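# Hang the picture frame level on the screw shank

## Task

Get the picture frame hanging level on the screw with nothing holding it, resting on the screw's shank (not its head) at the frame's balance point, while the loose display board is still standing upright on its own when you finish.

## Robot and tools

Robot: two arms, left_arm and right_arm, each ending in a two-finger gripper. Base poses in the scene frame: left_arm at (+0.003, +0.236, +0.049) m, quat_wxyz (+1.000, 0, 0, -0.003); right_arm at (+0.012, -0.304, +0.049) m, quat_wxyz (+1.000, 0, 0, -0.012). A camera stand is fixed behind the arms. Loose objects may occasionally get a brief push from outside.

Frame: one scene frame for everything. Origin at table-top height, halfway between the nominal bases; +x points out over the table, +z up, and left_arm sits on the +y side (arm names do not match image left/right). Reported hand positions and orientations can be off by a few centimetres, more at long reach.

Gripper: fingers point along the gripper's +z axis and close along its y axis. end_effector_position is the point between the pads, about 5 mm short of the fingertips. Opening runs from -1 (closed) to +1 (fully open, 0.070 m); a full close needs about 1.0 s. grip_measured reports the measured opening on that same scale. To grip, command roughly 0.05 below the reading at first contact for full force; a smaller gap grips more gently. Parts under about 2 mm thick get proportionally less force.

Row format (used by execute_actions and move): 16 numbers, always both arms: left_arm x, y, z, qw, qx, qy, qz, opening, then right_arm the same 8. x, y, z are an absolute gripper target in metres and qw..qz an absolute orientation target (w first), both in the scene frame; opening is -1..1. Each row is a full pose, not an offset. To hold an arm still, resend its last reported pose and intended opening unchanged; to keep an orientation, repeat the same quaternion rather than copying a drifted reading. The controller limits each step's orientation change to 32 degrees from the measured one.

execute_actions(actions, cameras): actions is a list with at most one item. An empty list just returns the state (with all camera images by default). An action {"rows": [...], "steps": n} plays up to 15 rows, one per 1/30 s control step (default 15 steps; the last row repeats if rows run out); at least 5 steps. In this tool each target must lie within 0.6 m of that arm's last reported position along each of the gripper's axes, or the call is refused and nothing moves. A wait item {"steps": n} (up to 300) lets time pass. The last 5 steps of an action run after its result is taken. cameras: list of names, ["all"], or []; an unknown name invalidates the call.

move(target, speed, blend, grip_force, blocking, cameras): drives each gripper in a straight line to its absolute pose. target is one 16-number row or a list of up to 15 rows (waypoints) sharing at most 10 s; there is no 0.6 m limit here. speed is in m/s, 0.002 to 2.2 (default 0.25), turn rate up to twice that in rad/s; one value or one per waypoint. blend (metres, default 0 = full stop at each waypoint) rounds corners. grip_force is newtons per pad, 5 to 20, one value or one per arm, and persists. blocking=false returns about 0.5 s after start while motion continues. Paths ignore obstacles and the other arm; grippers lag and can overshoot, especially fast or with a near-straight arm. Avoid paths passing near an arm's own base (it can flip the shoulder). Changed openings on later waypoints are applied after arrival with everything paused. The result adds a 'move:' line: done (within 3 mm and 2 degrees), off_target, moving, held, or fault, plus limits such as paced (pose clipped) or held (steps withheld). done does not mean nothing is touched.

wait(seconds): 0 to 10 s, sends nothing new; returns early if a running move finishes. stop(): brakes the current move (needs some distance; fingers keep moving). zoom_image(camera, region): closer look at [x0, y0, x1, y1] pixels of the latest image from cam_head_left, cam_head_right, cam_left_wrist or cam_right_wrist, at most 504 by 504. finished_scene(scene): the current scene's number; ends and grades the scene irreversibly, and its result gives the next task.

Cameras are 896x504. The two head cameras look down from behind; wrist cameras ride on the hands and may lag while moving. Calibration numbers are approximate.



Joint ranges (rad): waist -2.618..2.618, shoulder 0..3.140, elbow -2.967..0 (straight at -2.831), forearm roll -1.745..1.745, wrist pitch -1.220..1.220, wrist roll -2.094..2.094. Joint torque readings are noisy, offset, and include the arm's own weight.

Avoid: contact torque reaching a joint's limit (21.6 N m for waist, shoulder, elbow; 7.52 N m for wrist joints, whose motors only give about 4 N m) causes a 10 s arm stop. Motors heat when holding loads, stretched, or pushing at unreachable targets; a MOTOR HOT line appears at 65 °C and at 80 °C the arm goes limp for 30 to 60 s or more. A clearance check holds commands that bring the arms too close, but not fingers closing onto the other arm; any real collision or squeeze between arms can fail the scene. Do not drop things, release moving parts, hit fixed or heavy items hard, push very hard, or let anything fall or be left off the table. Fast moves and targets set far past a contact press harder. Here, knocking over the loose display board is especially to be avoided.

Each tool is called after "Emit:" in YAML: its name, and indented under it one key for each argument.

## Session

Emit:
execute_actions:
  actions: []

Scene clock: 0.00 s.
left_arm: end_effector_position=(+0.3510, +0.5999, +0.2155) grip_measured=+0.59 end_effector_quat_wxyz=(+0.247, -0.380, +0.744, +0.491) | right_arm: end_effector_position=(+0.3748, -0.3621, +0.2306) grip_measured=+0.98 end_effector_quat_wxyz=(+0.266, -0.127, +0.954, +0.046)
Joint positions: left_arm=[0.435 2.012 -1.399 1.391 1.016 -1.325 0.056] | right_arm=[-0.326 1.505 -1.187 0.405 0.93 -0.792 0.069]
Joint torques (N m): no reading
Motor temperatures (°C): left_arm=[31 31 32 33 36 30] | right_arm=[30 30 33 35 39 32]
Hand target: left_arm +0.3510, +0.5999, +0.2155; +0.247, -0.380, +0.744, +0.491 | right_arm +0.3748, -0.3621, +0.2306; +0.266, -0.127, +0.954, +0.046

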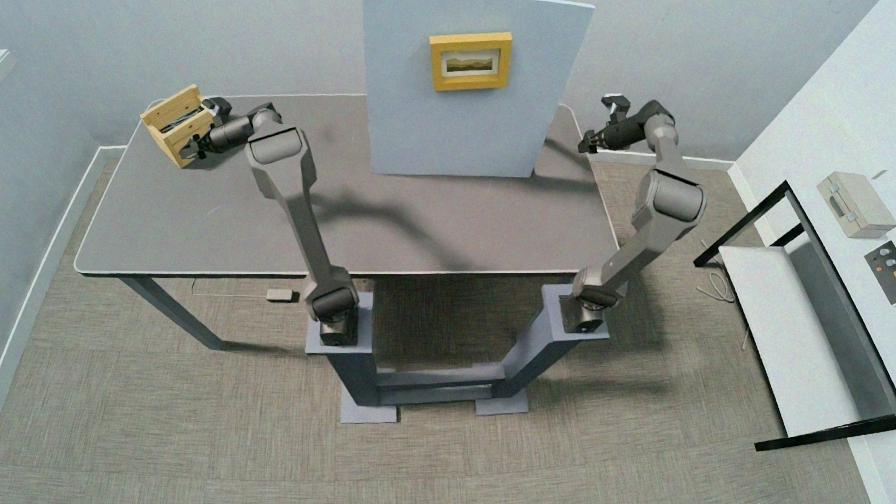

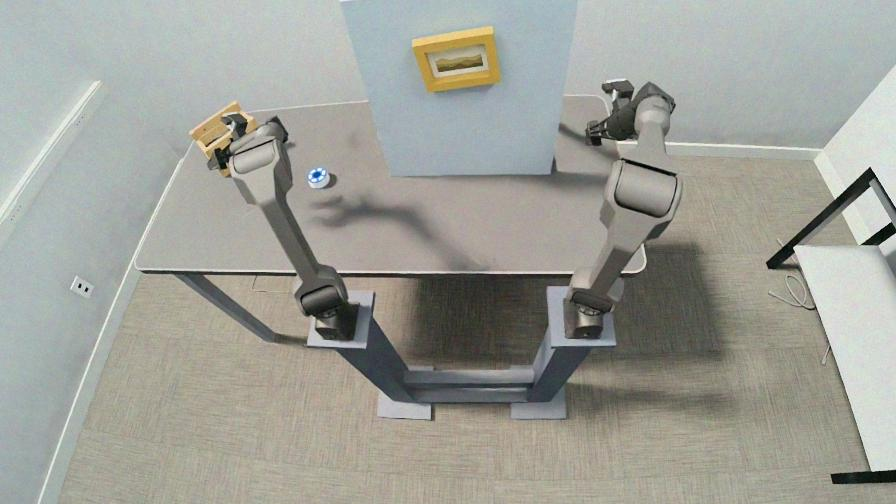

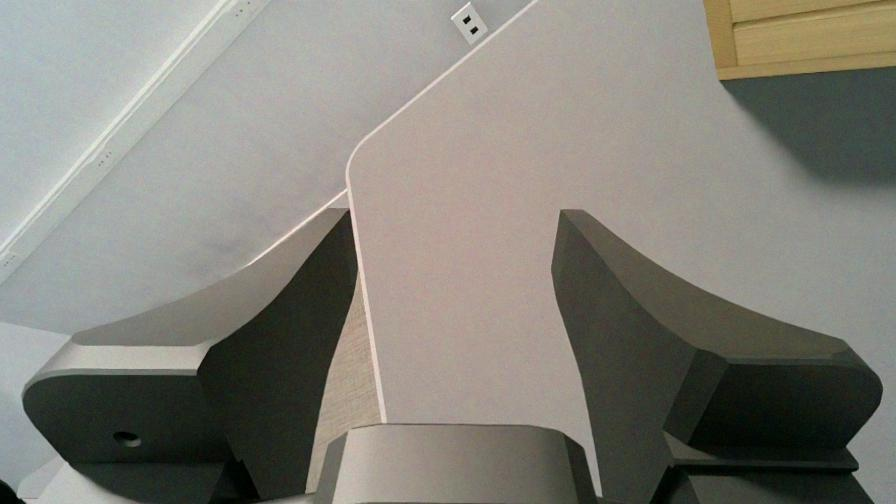

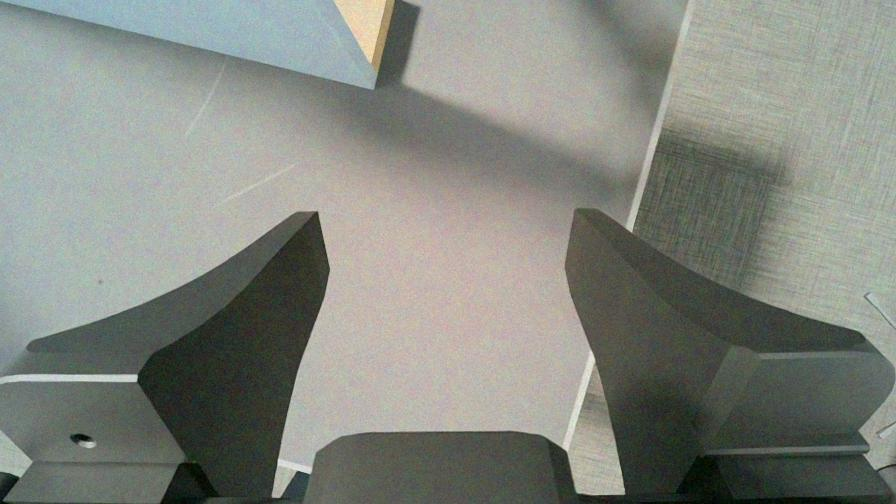

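Emit:
zoom_image:
  camera: "cam_head_left"
  region: [400, 10, 540, 110]

Emit:
zoom_image:
  camera: "cam_head_right"
  region: [380, 10, 540, 110]

Scaled by 3.600 from the camera's 896x504 image, which has a finer 1280x720 frame.

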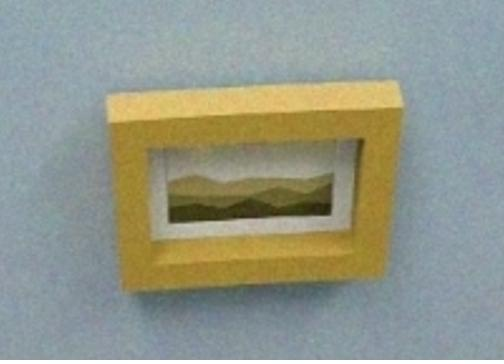

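Scaled by 3.150 from the camera's 896x504 image, which has a finer 1280x720 frame.

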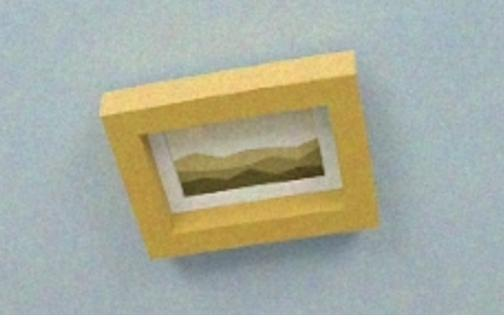

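Emit:
move:
  target:
    - [0.351,0.5999,0.2155,0.247,-0.38,0.744,0.491,0.59,0.31,-0.25,0.48,0.483,-0.2241,0.8365,0.1294,0.98]
    - [0.351,0.5999,0.2155,0.247,-0.38,0.744,0.491,0.59,0.385,-0.085,0.555,0.483,-0.2241,0.8365,0.1294,0.98]
  blend: 0.03
  speed: 0.35
  cameras: ["cam_right_wrist", "cam_head_left", "cam_head_right"]

Scene clock: 14.47 s.
left_arm: end_effector_position=(+0.3508, +0.6000, +0.2155) grip_measured=+0.59 end_effector_quat_wxyz=(+0.247, -0.380, +0.744, +0.491) | right_arm: end_effector_position=(+0.3851, -0.0851, +0.5545) grip_measured=+0.98 end_effector_quat_wxyz=(+0.529, -0.217, +0.808, +0.142)
Joint positions: left_arm=[0.435 2.013 -1.399 1.391 1.018 -1.325 0.056] | right_arm=[0.561 1.688 -2.405 -0.013 1.216 0.01 0.069]
Joint torques (N m): left_arm=[-0.82 -7.76 -3.15 0.52 0.52 -0.09] | right_arm=[-0.22 -6.09 -3.01 -0.01 -0.58 0.1]
Hand target: left_arm +0.3510, +0.5999, +0.2155; +0.247, -0.380, +0.744, +0.491 | right_arm +0.3849, -0.0851, +0.5545; +0.529, -0.217, +0.808, +0.142
Off the commanded pose: left_arm 0.000 m, 0 deg | right_arm 0.001 m, 6 deg.
joint sent to its limit (right arm) — joint 5 (wrist pitch), upper limit.
Kept back: nothing.
move: off_target (right_arm); blend cut to 0 m at target 1
camera_calibration:
cam_right_wrist: T_world_to_cam=[[0.478702, -0.877418, -0.03133, -0.240948], [-0.776804, -0.40664, -0.480853, 0.524817], [0.409169, 0.254523, -0.876241, 0.468354], [0, 0, 0, 1]] pos_world=[0.331386, -0.117208, 0.655202]
Images, in order (width x height): cam_head_left 896x504, cam_head_right 896x504, cam_right_wrist 896x504.

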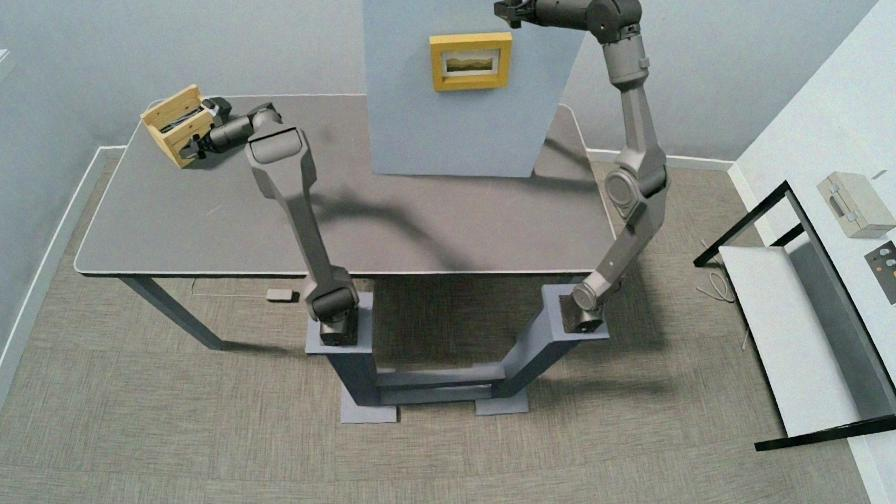

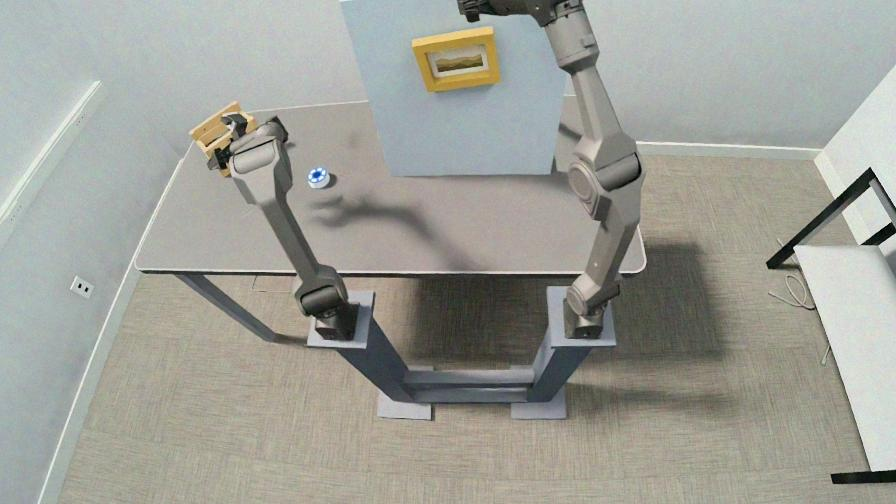

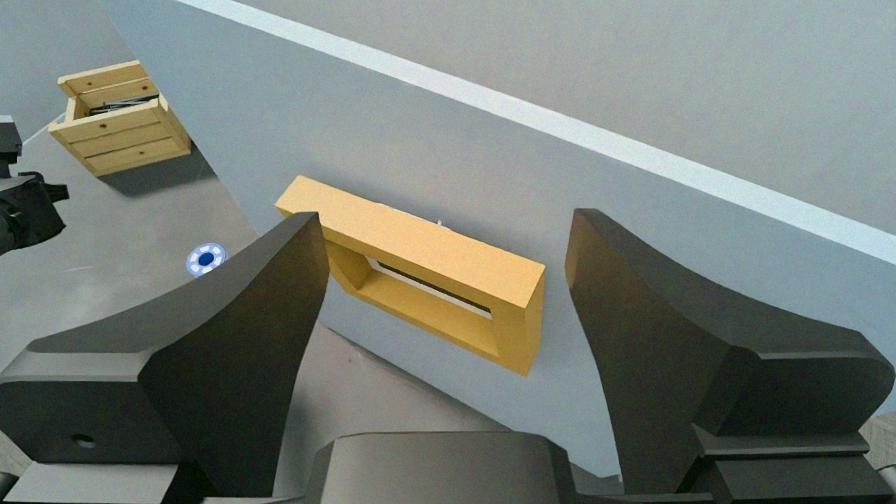

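Emit:
zoom_image:
  camera: "cam_right_wrist"
  region: [330, 170, 550, 300]

Scaled by 2.291 from the camera's 896x504 image, which has a finer 1280x720 frame.

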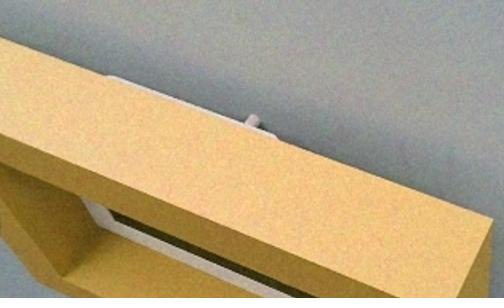

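Emit:
move:
  target: [0.351,0.5999,0.2155,0.247,-0.38,0.744,0.491,0.59,0.385,0.05,0.55,0.526,-0.217,0.8101,0.141,0.98]
  speed: 0.3
  cameras: ["cam_right_wrist"]

Emit:
zoom_image:
  camera: "cam_right_wrist"
  region: [380, 170, 640, 320]

Scene clock: 18.57 s.
left_arm: end_effector_position=(+0.3508, +0.6000, +0.2155) grip_measured=+0.59 end_effector_quat_wxyz=(+0.247, -0.380, +0.744, +0.491) | right_arm: end_effector_position=(+0.3846, +0.0499, +0.5492) grip_measured=+0.98 end_effector_quat_wxyz=(+0.577, -0.215, +0.770, +0.168)
Joint positions: left_arm=[0.435 2.013 -1.399 1.391 1.018 -1.325 0.056] | right_arm=[0.924 2.031 -2.796 -0.36 1.174 0.255 0.069]
Joint torques (N m): left_arm=[-0.85 -7.6 -3.08 0.5 0.51 -0.1] | right_arm=[-0.45 -8.81 -3.25 -0.33 -0.76 0.07]
Hand target: left_arm +0.3510, +0.5999, +0.2155; +0.247, -0.380, +0.744, +0.491 | right_arm +0.3847, +0.0497, +0.5494; +0.578, -0.215, +0.770, +0.168
Off the commanded pose: left_arm 0.000 m, 0 deg | right_arm 0.001 m, 8 deg.
elbow stopped short (right arm): the move would have taken joint 3 (elbow) straighter than the controller allows.
Kept back: nothing.
move: off_target (right_arm)
camera_calibration:
cam_right_wrist: T_world_to_cam=[[0.506946, -0.860798, -0.0450929, -0.126653], [-0.708358, -0.38622, -0.590815, 0.609884], [0.491157, 0.331453, -0.805546, 0.35531], [0, 0, 0, 1]] pos_world=[0.32171, 0.00875857, 0.640836]
Images, in order (width x height): cam_right_wrist 896x504.

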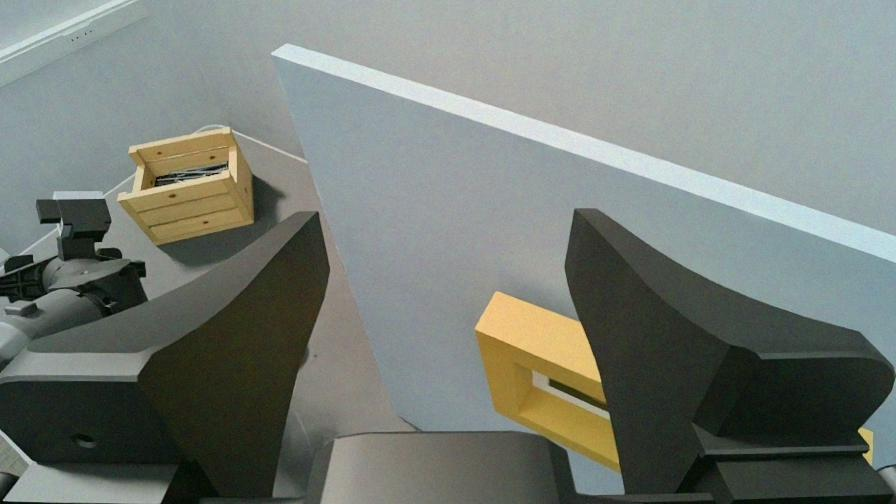

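Scaled by 1.938 from the camera's 896x504 image, which has a finer 1280x720 frame.

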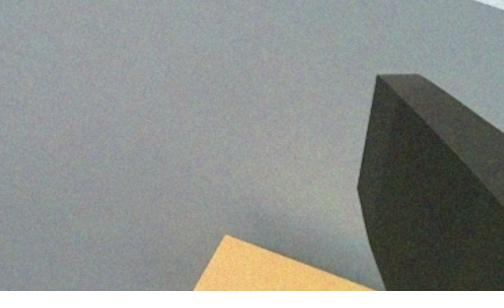

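Emit:
move:
  target:
    - [0.33,0.55,0.30,0.247,-0.38,0.744,0.491,0.59,0.34,-0.20,0.50,0.526,-0.217,0.8101,0.141,0.98]
    - [0.31,0.25,0.48,0.526,0.217,0.8101,-0.141,0.59,0.30,-0.35,0.42,0.526,-0.217,0.8101,0.141,0.98]
    - [0.385,0.005,0.555,0.526,0.217,0.8101,-0.141,0.59,0.30,-0.35,0.42,0.526,-0.217,0.8101,0.141,0.98]
  speed: 0.35
  blend: 0.03
  cameras: ["cam_left_wrist", "cam_head_left"]

Emit:
zoom_image:
  camera: "cam_left_wrist"
  region: [330, 170, 570, 310]

Scene clock: 24.20 s.
left_arm: end_effector_position=(+0.3852, +0.0052, +0.5547) grip_measured=+0.59 end_effector_quat_wxyz=(+0.533, +0.216, +0.805, -0.143) | right_arm: end_effector_position=(+0.3005, -0.3498, +0.4197) grip_measured=+0.98 end_effector_quat_wxyz=(+0.554, -0.151, +0.818, +0.044)
Joint positions: left_arm=[-0.557 1.747 -2.481 0.038 1.223 -0.029 0.056] | right_arm=[-0.803 1.046 -1.151 1.061 1.216 -1.292 0.069]
Joint torques (N m): left_arm=[-0.59 -6.12 -1.56 0.09 -1.22 0.02] | right_arm=[0.67 -2.34 -4.51 0.93 0.1 0.27]
Hand target: left_arm +0.3849, +0.0051, +0.5547; +0.533, +0.216, +0.805, -0.143 | right_arm +0.3006, -0.3496, +0.4198; +0.554, -0.151, +0.818, +0.044
Off the commanded pose: left_arm 0.000 m, 1 deg | right_arm 0.001 m, 14 deg.
joint sent to its limit (left arm) — joint 5 (wrist pitch), upper limit.
joint sent to its limit (right arm) — joint 5 (wrist pitch), upper limit.
Kept back: nothing.
move: off_target (right_arm)
camera_calibration:
cam_left_wrist: T_world_to_cam=[[-0.484865, -0.87439, -0.0186744, 0.20525], [-0.728854, 0.415781, -0.543965, 0.580936], [0.483402, -0.250139, -0.8389, 0.402159], [0, 0, 0, 1]] pos_world=[0.328532, 0.0385226, 0.657213]
Images, in order (width x height): cam_head_left 896x504, cam_left_wrist 896x504.

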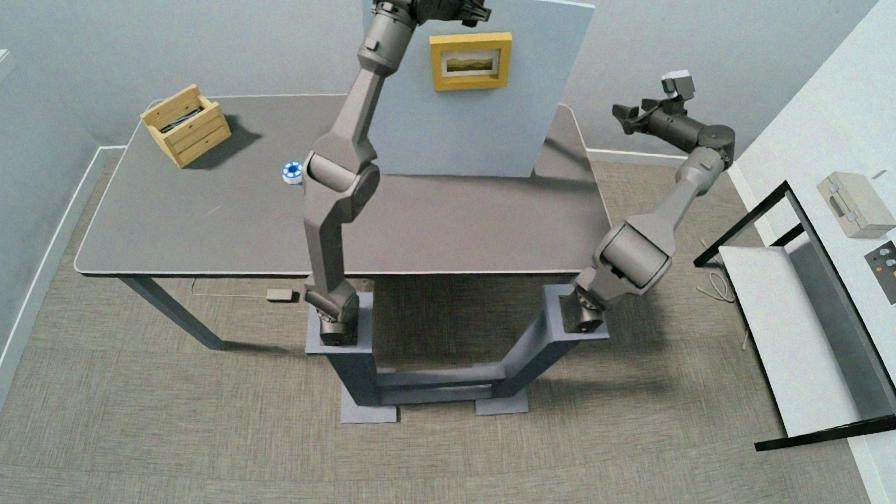

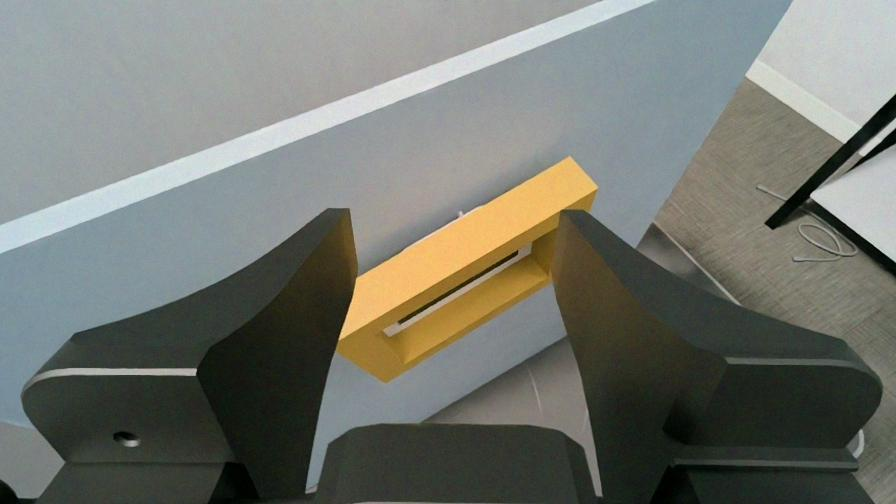

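Scaled by 2.100 from the camera's 896x504 image, which has a finer 1280x720 frame.

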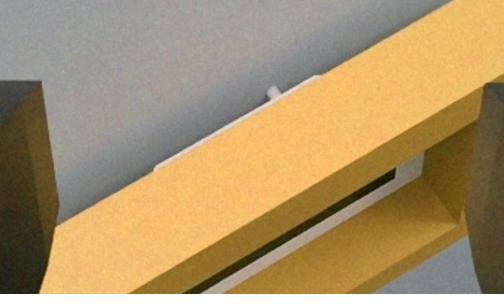

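Emit:
move:
  target:
    - [0.3852,0.0052,0.5547,0.533,0.216,0.805,-0.143,0.59,0.32,-0.12,0.355,0.3655,0.3067,0.6732,0.5648,0.3]
  speed: 0.3
  cameras: ["cam_left_wrist", "cam_head_left", "cam_head_right", "cam_right_wrist"]

Scene clock: 31.60 s.
left_arm: end_effector_position=(+0.3851, +0.0051, +0.5547) grip_measured=+0.59 end_effector_quat_wxyz=(+0.533, +0.216, +0.805, -0.143) | right_arm: end_effector_position=(+0.3201, -0.1204, +0.3548) grip_measured=+0.30 end_effector_quat_wxyz=(+0.334, +0.314, +0.709, +0.536)
Joint positions: left_arm=[-0.557 1.747 -2.481 0.037 1.223 -0.028 0.056] | right_arm=[0.472 1.052 -0.732 1.751 0.148 -0.353 0.046]
Joint torques (N m): left_arm=[0.61 -5.55 -2.59 -0.13 -0.08 0.04] | right_arm=[0.43 -2.24 -4.94 0.02 0.15 -0.22]
Hand target: left_arm +0.3852, +0.0052, +0.5547; +0.533, +0.216, +0.805, -0.143 | right_arm +0.3199, -0.1202, +0.3553; +0.335, +0.313, +0.709, +0.536
Off the commanded pose: left_arm 0.000 m, 0 deg | right_arm 0.000 m, 6 deg.
joint sent to its limit (left arm) — joint 5 (wrist pitch), upper limit.
joint sent to its limit (right arm) — joint 4 (forearm roll), upper limit.
Kept back: nothing.
move: off_target (right_arm)
camera_calibration:
cam_left_wrist: T_world_to_cam=[[-0.485693, -0.873926, -0.0188467, 0.205482], [-0.728427, 0.41656, -0.54394, 0.580718], [0.483215, -0.250459, -0.838912, 0.402264], [0, 0, 0, 1]] pos_world=[0.328432, 0.0384227, 0.657213]
cam_right_wrist: T_world_to_cam=[[-0.116814, -0.2032, -0.972144, 0.358521], [-0.949971, 0.308358, 0.0496959, 0.31721], [0.28967, 0.929314, -0.229055, 0.218828], [0, 0, 0, 1]] pos_world=[0.279833, -0.228323, 0.382894]

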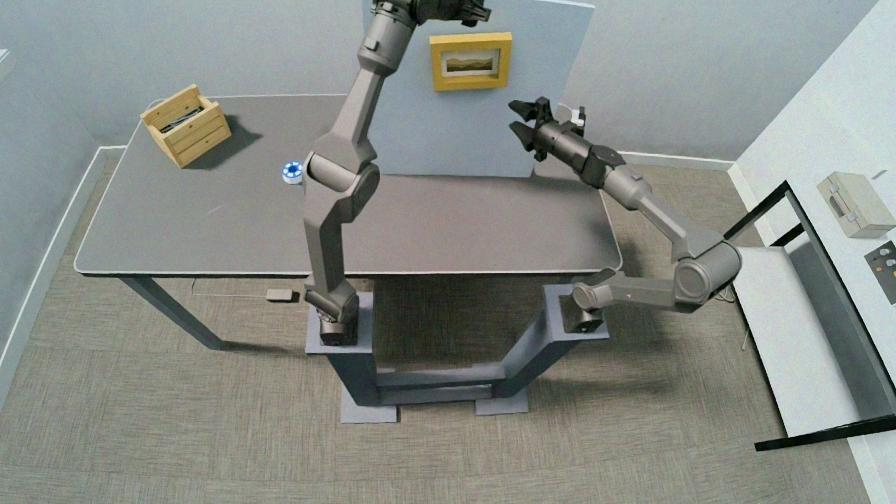

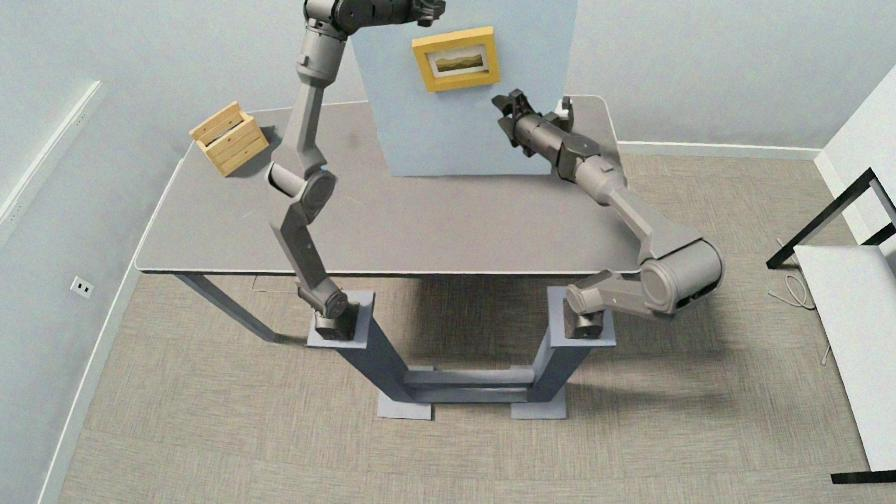

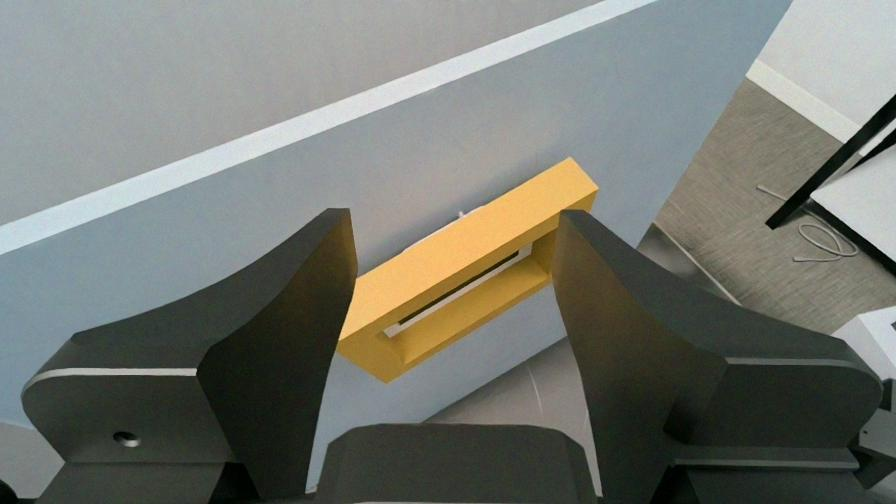

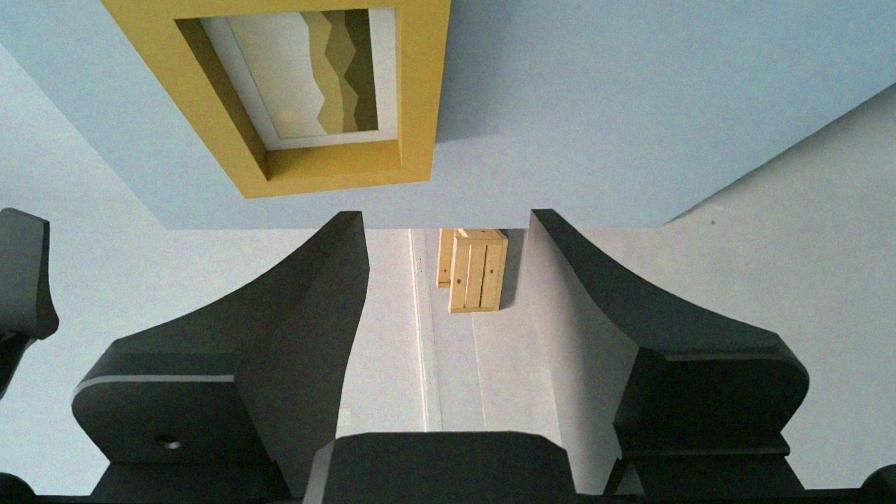

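Emit:
move:
  target:
    - [0.3852,0.0052,0.5547,0.533,0.216,0.805,-0.143,0.59,0.30,-0.20,0.47,0.5371,-0.1384,0.8272,0.0899,0.3]
  speed: 0.35

Scene clock: 35.00 s.
left_arm: end_effector_position=(+0.3851, +0.0051, +0.5547) grip_measured=+0.59 end_effector_quat_wxyz=(+0.533, +0.216, +0.805, -0.143) | right_arm: end_effector_position=(+0.2999, -0.2004, +0.4705) grip_measured=+0.30 end_effector_quat_wxyz=(+0.538, -0.138, +0.827, +0.089)
Joint positions: left_arm=[-0.557 1.747 -2.481 0.037 1.223 -0.028 0.056] | right_arm=[0.4 1.026 -1.382 -0.056 0.863 0.054 0.045]
Joint torques (N m): left_arm=[0.48 -5.42 -2.76 -0.14 -0.01 0.05] | right_arm=[0.42 -0.39 -3.47 -0.03 -0.85 0.26]
Hand target: left_arm +0.3852, +0.0052, +0.5547; +0.533, +0.216, +0.805, -0.143 | right_arm +0.3000, -0.2000, +0.4700; +0.537, -0.138, +0.827, +0.090
Off the commanded pose: left_arm 0.000 m, 0 deg | right_arm 0.001 m, 0 deg.
joint sent to its limit (left arm) — joint 5 (wrist pitch), upper limit.
Kept back: nothing.
move: done

Emit:
move:
  target:
    - [0.3852,0.0052,0.5547,0.533,0.216,0.805,-0.143,0.59,0.32,-0.125,0.36,0.651,-0.197,0.7105,0.1805,0.3]
    - [0.3852,0.0052,0.5547,0.533,0.216,0.805,-0.143,0.59,0.32,-0.125,0.36,0.3772,0.3165,0.6667,0.5594,0.3]
  speed: 0.4
  cameras: ["cam_right_wrist"]

Scene clock: 39.10 s.
left_arm: end_effector_position=(+0.3851, +0.0051, +0.5547) grip_measured=+0.59 end_effector_quat_wxyz=(+0.533, +0.216, +0.805, -0.143) | right_arm: end_effector_position=(+0.3199, -0.1248, +0.3604) grip_measured=+0.30 end_effector_quat_wxyz=(+0.379, +0.317, +0.666, +0.558)
Joint positions: left_arm=[-0.557 1.747 -2.481 0.037 1.223 -0.028 0.056] | right_arm=[0.547 1.038 -0.646 -0.033 -0.215 1.449 0.046]
Joint torques (N m): left_arm=[0.43 -5.36 -2.54 -0.15 0.06 0.01] | right_arm=[-0.33 -2.69 -3.83 -0.01 -0.92 -0.07]
Hand target: left_arm +0.3852, +0.0052, +0.5547; +0.533, +0.216, +0.805, -0.143 | right_arm +0.3199, -0.1249, +0.3600; +0.378, +0.317, +0.666, +0.559
Off the commanded pose: left_arm 0.000 m, 0 deg | right_arm 0.000 m, 0 deg.
joint sent to its limit (left arm) — joint 5 (wrist pitch), upper limit.
Kept back: nothing.
move: done
camera_calibration:
cam_right_wrist: T_world_to_cam=[[-0.0272003, -0.147936, -0.988623, 0.347165], [-0.929082, 0.368688, -0.0296078, 0.347612], [0.368873, 0.917706, -0.147473, 0.168025], [0, 0, 0, 1]] pos_world=[0.270423, -0.230999, 0.378287]
Images, in order (width x height): cam_right_wrist 896x504.

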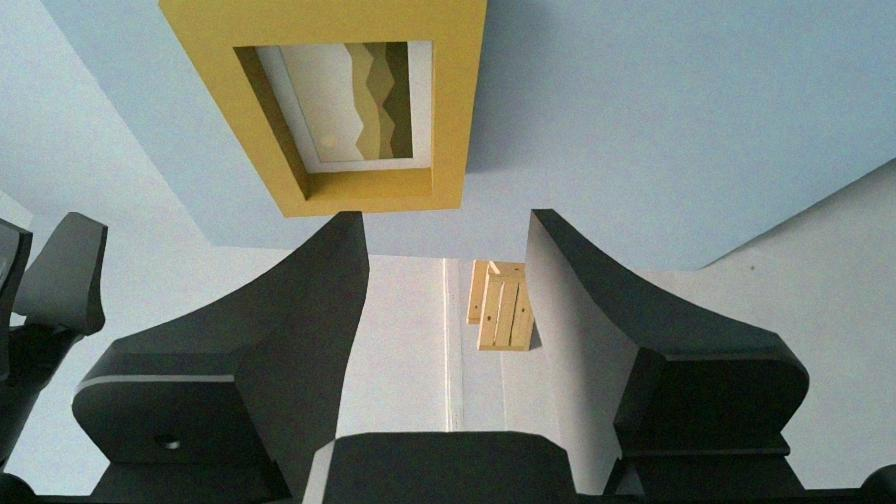

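Emit:
move:
  target: [0.3852,0.0052,0.5547,0.533,0.216,0.805,-0.143,0.59,0.379,-0.062,0.350,0.3772,0.3165,0.6667,0.5594,0.3]
  speed: 0.2
  cameras: ["cam_right_wrist", "cam_left_wrist", "cam_head_right"]

Scene clock: 41.07 s.
left_arm: end_effector_position=(+0.3851, +0.0051, +0.5547) grip_measured=+0.59 end_effector_quat_wxyz=(+0.533, +0.216, +0.805, -0.143) | right_arm: end_effector_position=(+0.3794, -0.0621, +0.3499) grip_measured=+0.30 end_effector_quat_wxyz=(+0.377, +0.317, +0.667, +0.559)
Joint positions: left_arm=[-0.557 1.747 -2.481 0.037 1.223 -0.028 0.056] | right_arm=[0.655 1.376 -0.851 0.281 -0.36 1.166 0.046]
Joint torques (N m): left_arm=[0.31 -5.35 -2.47 -0.12 0.08 0.01] | right_arm=[0.28 -5.37 -4.07 -0.34 -0.77 0.12]
Hand target: left_arm +0.3852, +0.0052, +0.5547; +0.533, +0.216, +0.805, -0.143 | right_arm +0.3790, -0.0620, +0.3500; +0.377, +0.317, +0.667, +0.559
Off the commanded pose: left_arm 0.000 m, 0 deg | right_arm 0.000 m, 0 deg.
joint sent to its limit (left arm) — joint 5 (wrist pitch), upper limit.
Kept back: nothing.
move: done
camera_calibration:
cam_left_wrist: T_world_to_cam=[[-0.485693, -0.873926, -0.0188467, 0.205482], [-0.728427, 0.41656, -0.54394, 0.580718], [0.483215, -0.250459, -0.838912, 0.402264], [0, 0, 0, 1]] pos_world=[0.328432, 0.0384227, 0.657213]
cam_right_wrist: T_world_to_cam=[[-0.0288195, -0.145885, -0.988882, 0.34854], [-0.930307, 0.365797, -0.0268518, 0.378707], [0.365647, 0.91919, -0.14626, 0.0879185], [0, 0, 0, 1]] pos_world=[0.330211, -0.168497, 0.367693]
Images, in order (width x height): cam_head_right 896x504, cam_left_wrist 896x504, cam_right_wrist 896x504.

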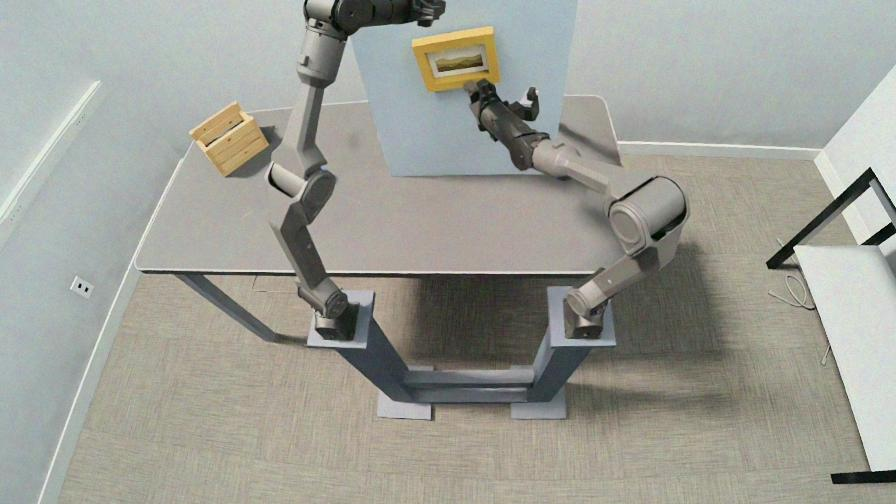

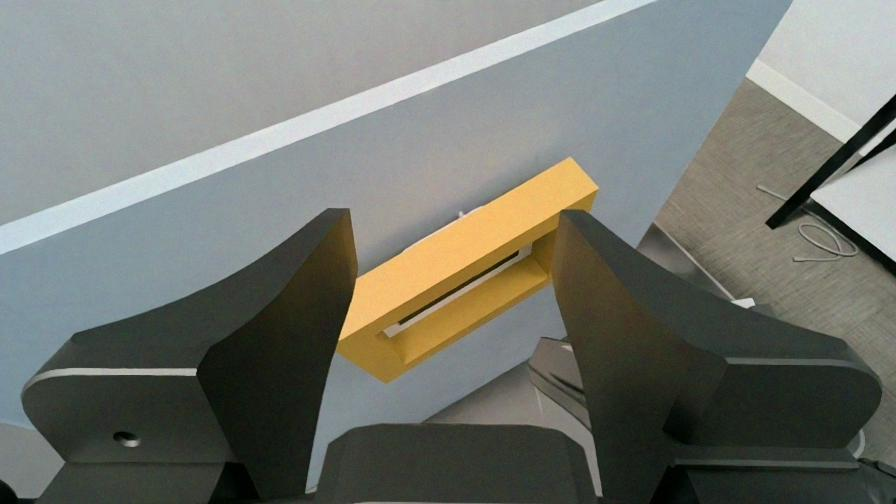

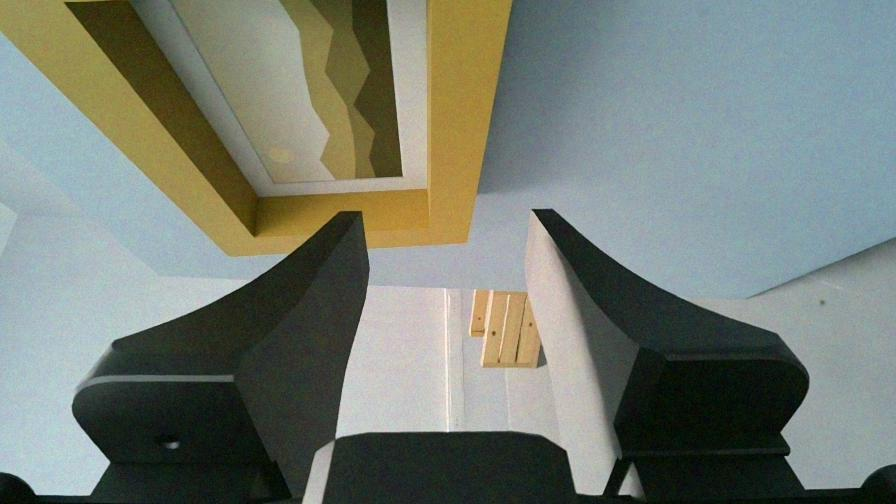

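Emit:
move:
  target: [0.3852,0.0052,0.5547,0.533,0.216,0.805,-0.143,0.59,0.4135,-0.042,0.3465,0.3772,0.3165,0.6667,0.5594,0.3]
  speed: 0.1
  cameras: ["cam_right_wrist", "cam_left_wrist", "cam_head_right"]

Emit:
zoom_image:
  camera: "cam_head_right"
  region: [390, 10, 550, 120]

Scene clock: 42.20 s.
left_arm: end_effector_position=(+0.3851, +0.0051, +0.5547) grip_measured=+0.59 end_effector_quat_wxyz=(+0.533, +0.216, +0.805, -0.143) | right_arm: end_effector_position=(+0.4138, -0.0415, +0.3463) grip_measured=+0.30 end_effector_quat_wxyz=(+0.377, +0.316, +0.667, +0.559)
Joint positions: left_arm=[-0.557 1.747 -2.481 0.037 1.223 -0.028 0.056] | right_arm=[0.64 1.52 -0.983 0.227 -0.368 1.215 0.046]
Joint torques (N m): left_arm=[0.33 -5.5 -2.55 -0.09 0.1 -0.02] | right_arm=[-0.25 -6.5 -3.6 -0.19 -0.79 0.04]
Hand target: left_arm +0.3852, +0.0052, +0.5547; +0.533, +0.216, +0.805, -0.143 | right_arm +0.4135, -0.0420, +0.3465; +0.377, +0.317, +0.667, +0.559
Off the commanded pose: left_arm 0.000 m, 0 deg | right_arm 0.001 m, 0 deg.
joint sent to its limit (left arm) — joint 5 (wrist pitch), upper limit.
Kept back: nothing.
move: done
camera_calibration:
cam_left_wrist: T_world_to_cam=[[-0.485693, -0.873926, -0.0188467, 0.205482], [-0.728427, 0.41656, -0.54394, 0.580718], [0.483215, -0.250459, -0.838912, 0.402264], [0, 0, 0, 1]] pos_world=[0.328432, 0.0384227, 0.657213]
cam_right_wrist: T_world_to_cam=[[-0.0284463, -0.146318, -0.988828, 0.348861], [-0.930883, 0.364309, -0.0271279, 0.403352], [0.364208, 0.919712, -0.146568, 0.0565355], [0, 0, 0, 1]] pos_world=[0.364806, -0.147896, 0.364192]
Images, in order (width x height): cam_head_right 896x504, cam_left_wrist 896x504, cam_right_wrist 896x504.

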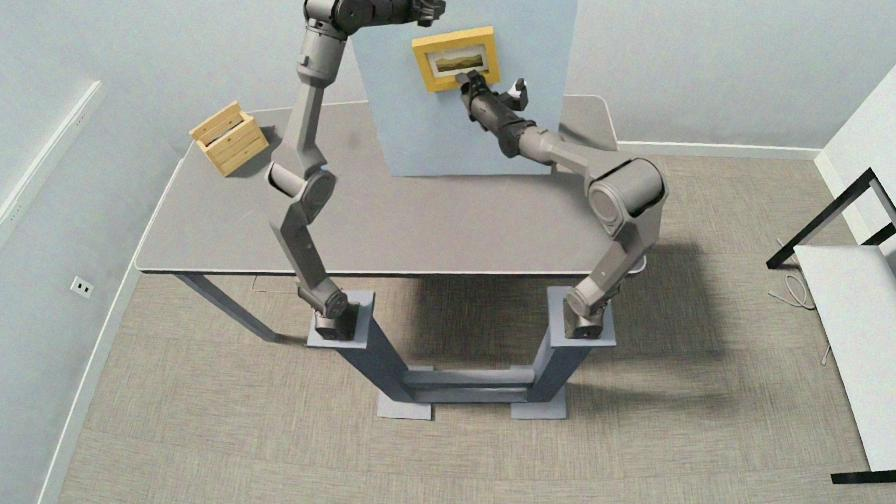

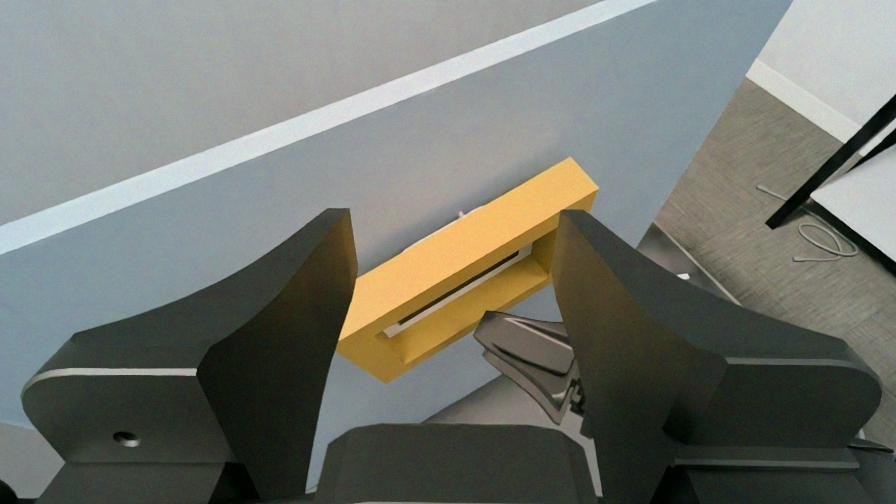

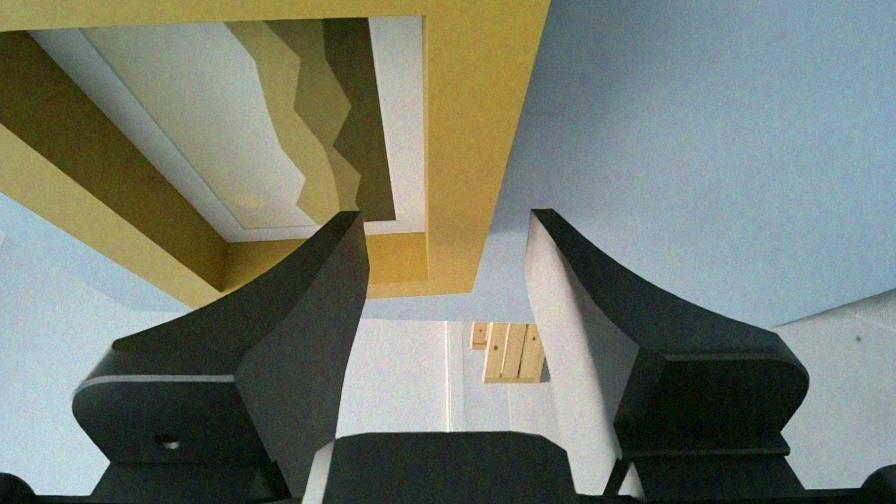

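Scaled by 3.150 from the camera's 896x504 image, which has a finer 1280x720 frame.

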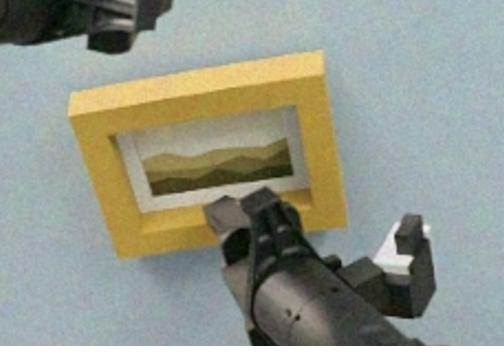

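Emit:
move:
  target: [0.3852,0.0052,0.5547,0.533,0.216,0.805,-0.143,0.59,0.4207,-0.0381,0.3417,0.3772,0.3165,0.6667,0.5594,0.3]
  speed: 0.06
  cameras: ["cam_right_wrist", "cam_left_wrist", "cam_head_right"]

Emit:
zoom_image:
  camera: "cam_left_wrist"
  region: [380, 200, 600, 420]

Emit:
zoom_image:
  camera: "cam_right_wrist"
  region: [330, 120, 580, 320]

Scene clock: 43.67 s.
left_arm: end_effector_position=(+0.3851, +0.0051, +0.5547) grip_measured=+0.59 end_effector_quat_wxyz=(+0.533, +0.216, +0.805, -0.143) | right_arm: end_effector_position=(+0.4206, -0.0380, +0.3414) grip_measured=+0.30 end_effector_quat_wxyz=(+0.377, +0.316, +0.667, +0.559)
Joint positions: left_arm=[-0.557 1.747 -2.481 0.037 1.223 -0.028 0.056] | right_arm=[0.636 1.552 -0.998 0.209 -0.384 1.234 0.046]
Joint torques (N m): left_arm=[0.46 -5.36 -2.5 -0.15 0.08 0.01] | right_arm=[-0.47 -5.56 -4.69 -0.26 -0.88 0.11]
Hand target: left_arm +0.3852, +0.0052, +0.5547; +0.533, +0.216, +0.805, -0.143 | right_arm +0.4207, -0.0381, +0.3417; +0.377, +0.317, +0.667, +0.559
Off the commanded pose: left_arm 0.000 m, 0 deg | right_arm 0.000 m, 0 deg.
joint sent to its limit (left arm) — joint 5 (wrist pitch), upper limit.
Kept back: nothing.
move: done
camera_calibration:
cam_left_wrist: T_world_to_cam=[[-0.485693, -0.873926, -0.0188467, 0.205482], [-0.728427, 0.41656, -0.54394, 0.580718], [0.483215, -0.250459, -0.838912, 0.402264], [0, 0, 0, 1]] pos_world=[0.328432, 0.0384227, 0.657213]
cam_right_wrist: T_world_to_cam=[[-0.0288749, -0.146477, -0.988793, 0.344745], [-0.93078, 0.364595, -0.0268292, 0.408167], [0.364439, 0.919573, -0.146865, 0.0501079], [0, 0, 0, 1]] pos_world=[0.371607, -0.144396, 0.359191]
Images, in order (width x height): cam_head_right 896x504, cam_left_wrist 896x504, cam_right_wrist 896x504.

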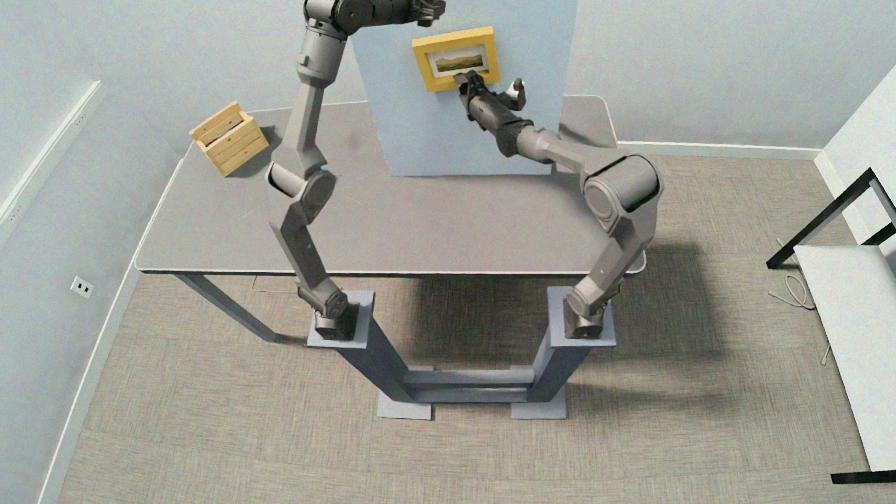

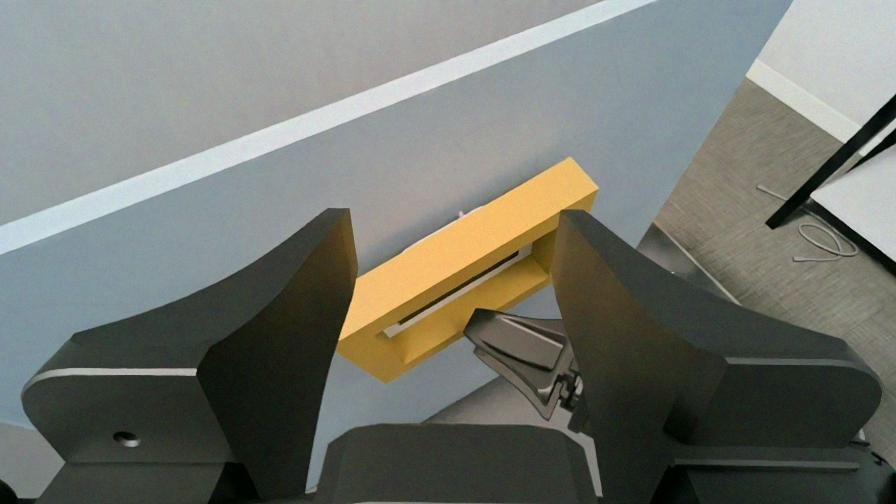

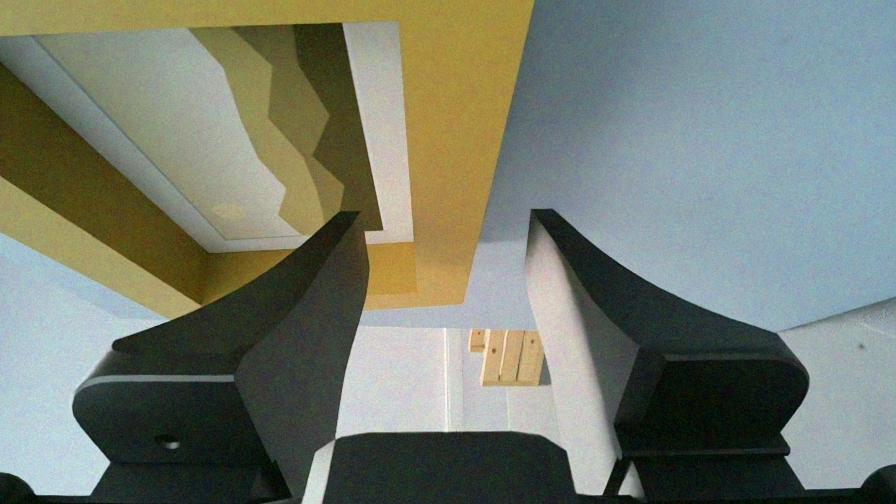

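Scaled by 2.291 from the camera's 896x504 image, which has a finer 1280x720 frame.

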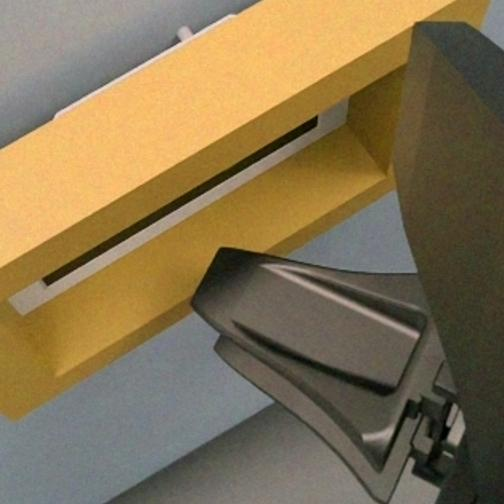

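Scaled by 2.016 from the camera's 896x504 image, which has a finer 1280x720 frame.

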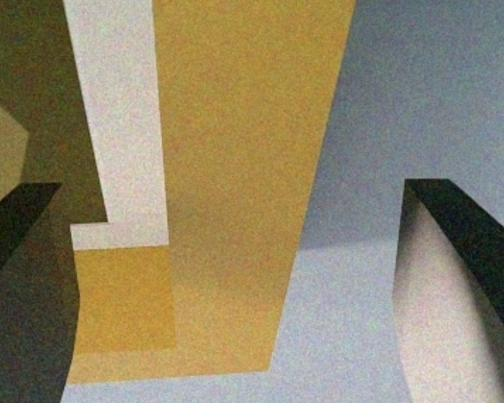

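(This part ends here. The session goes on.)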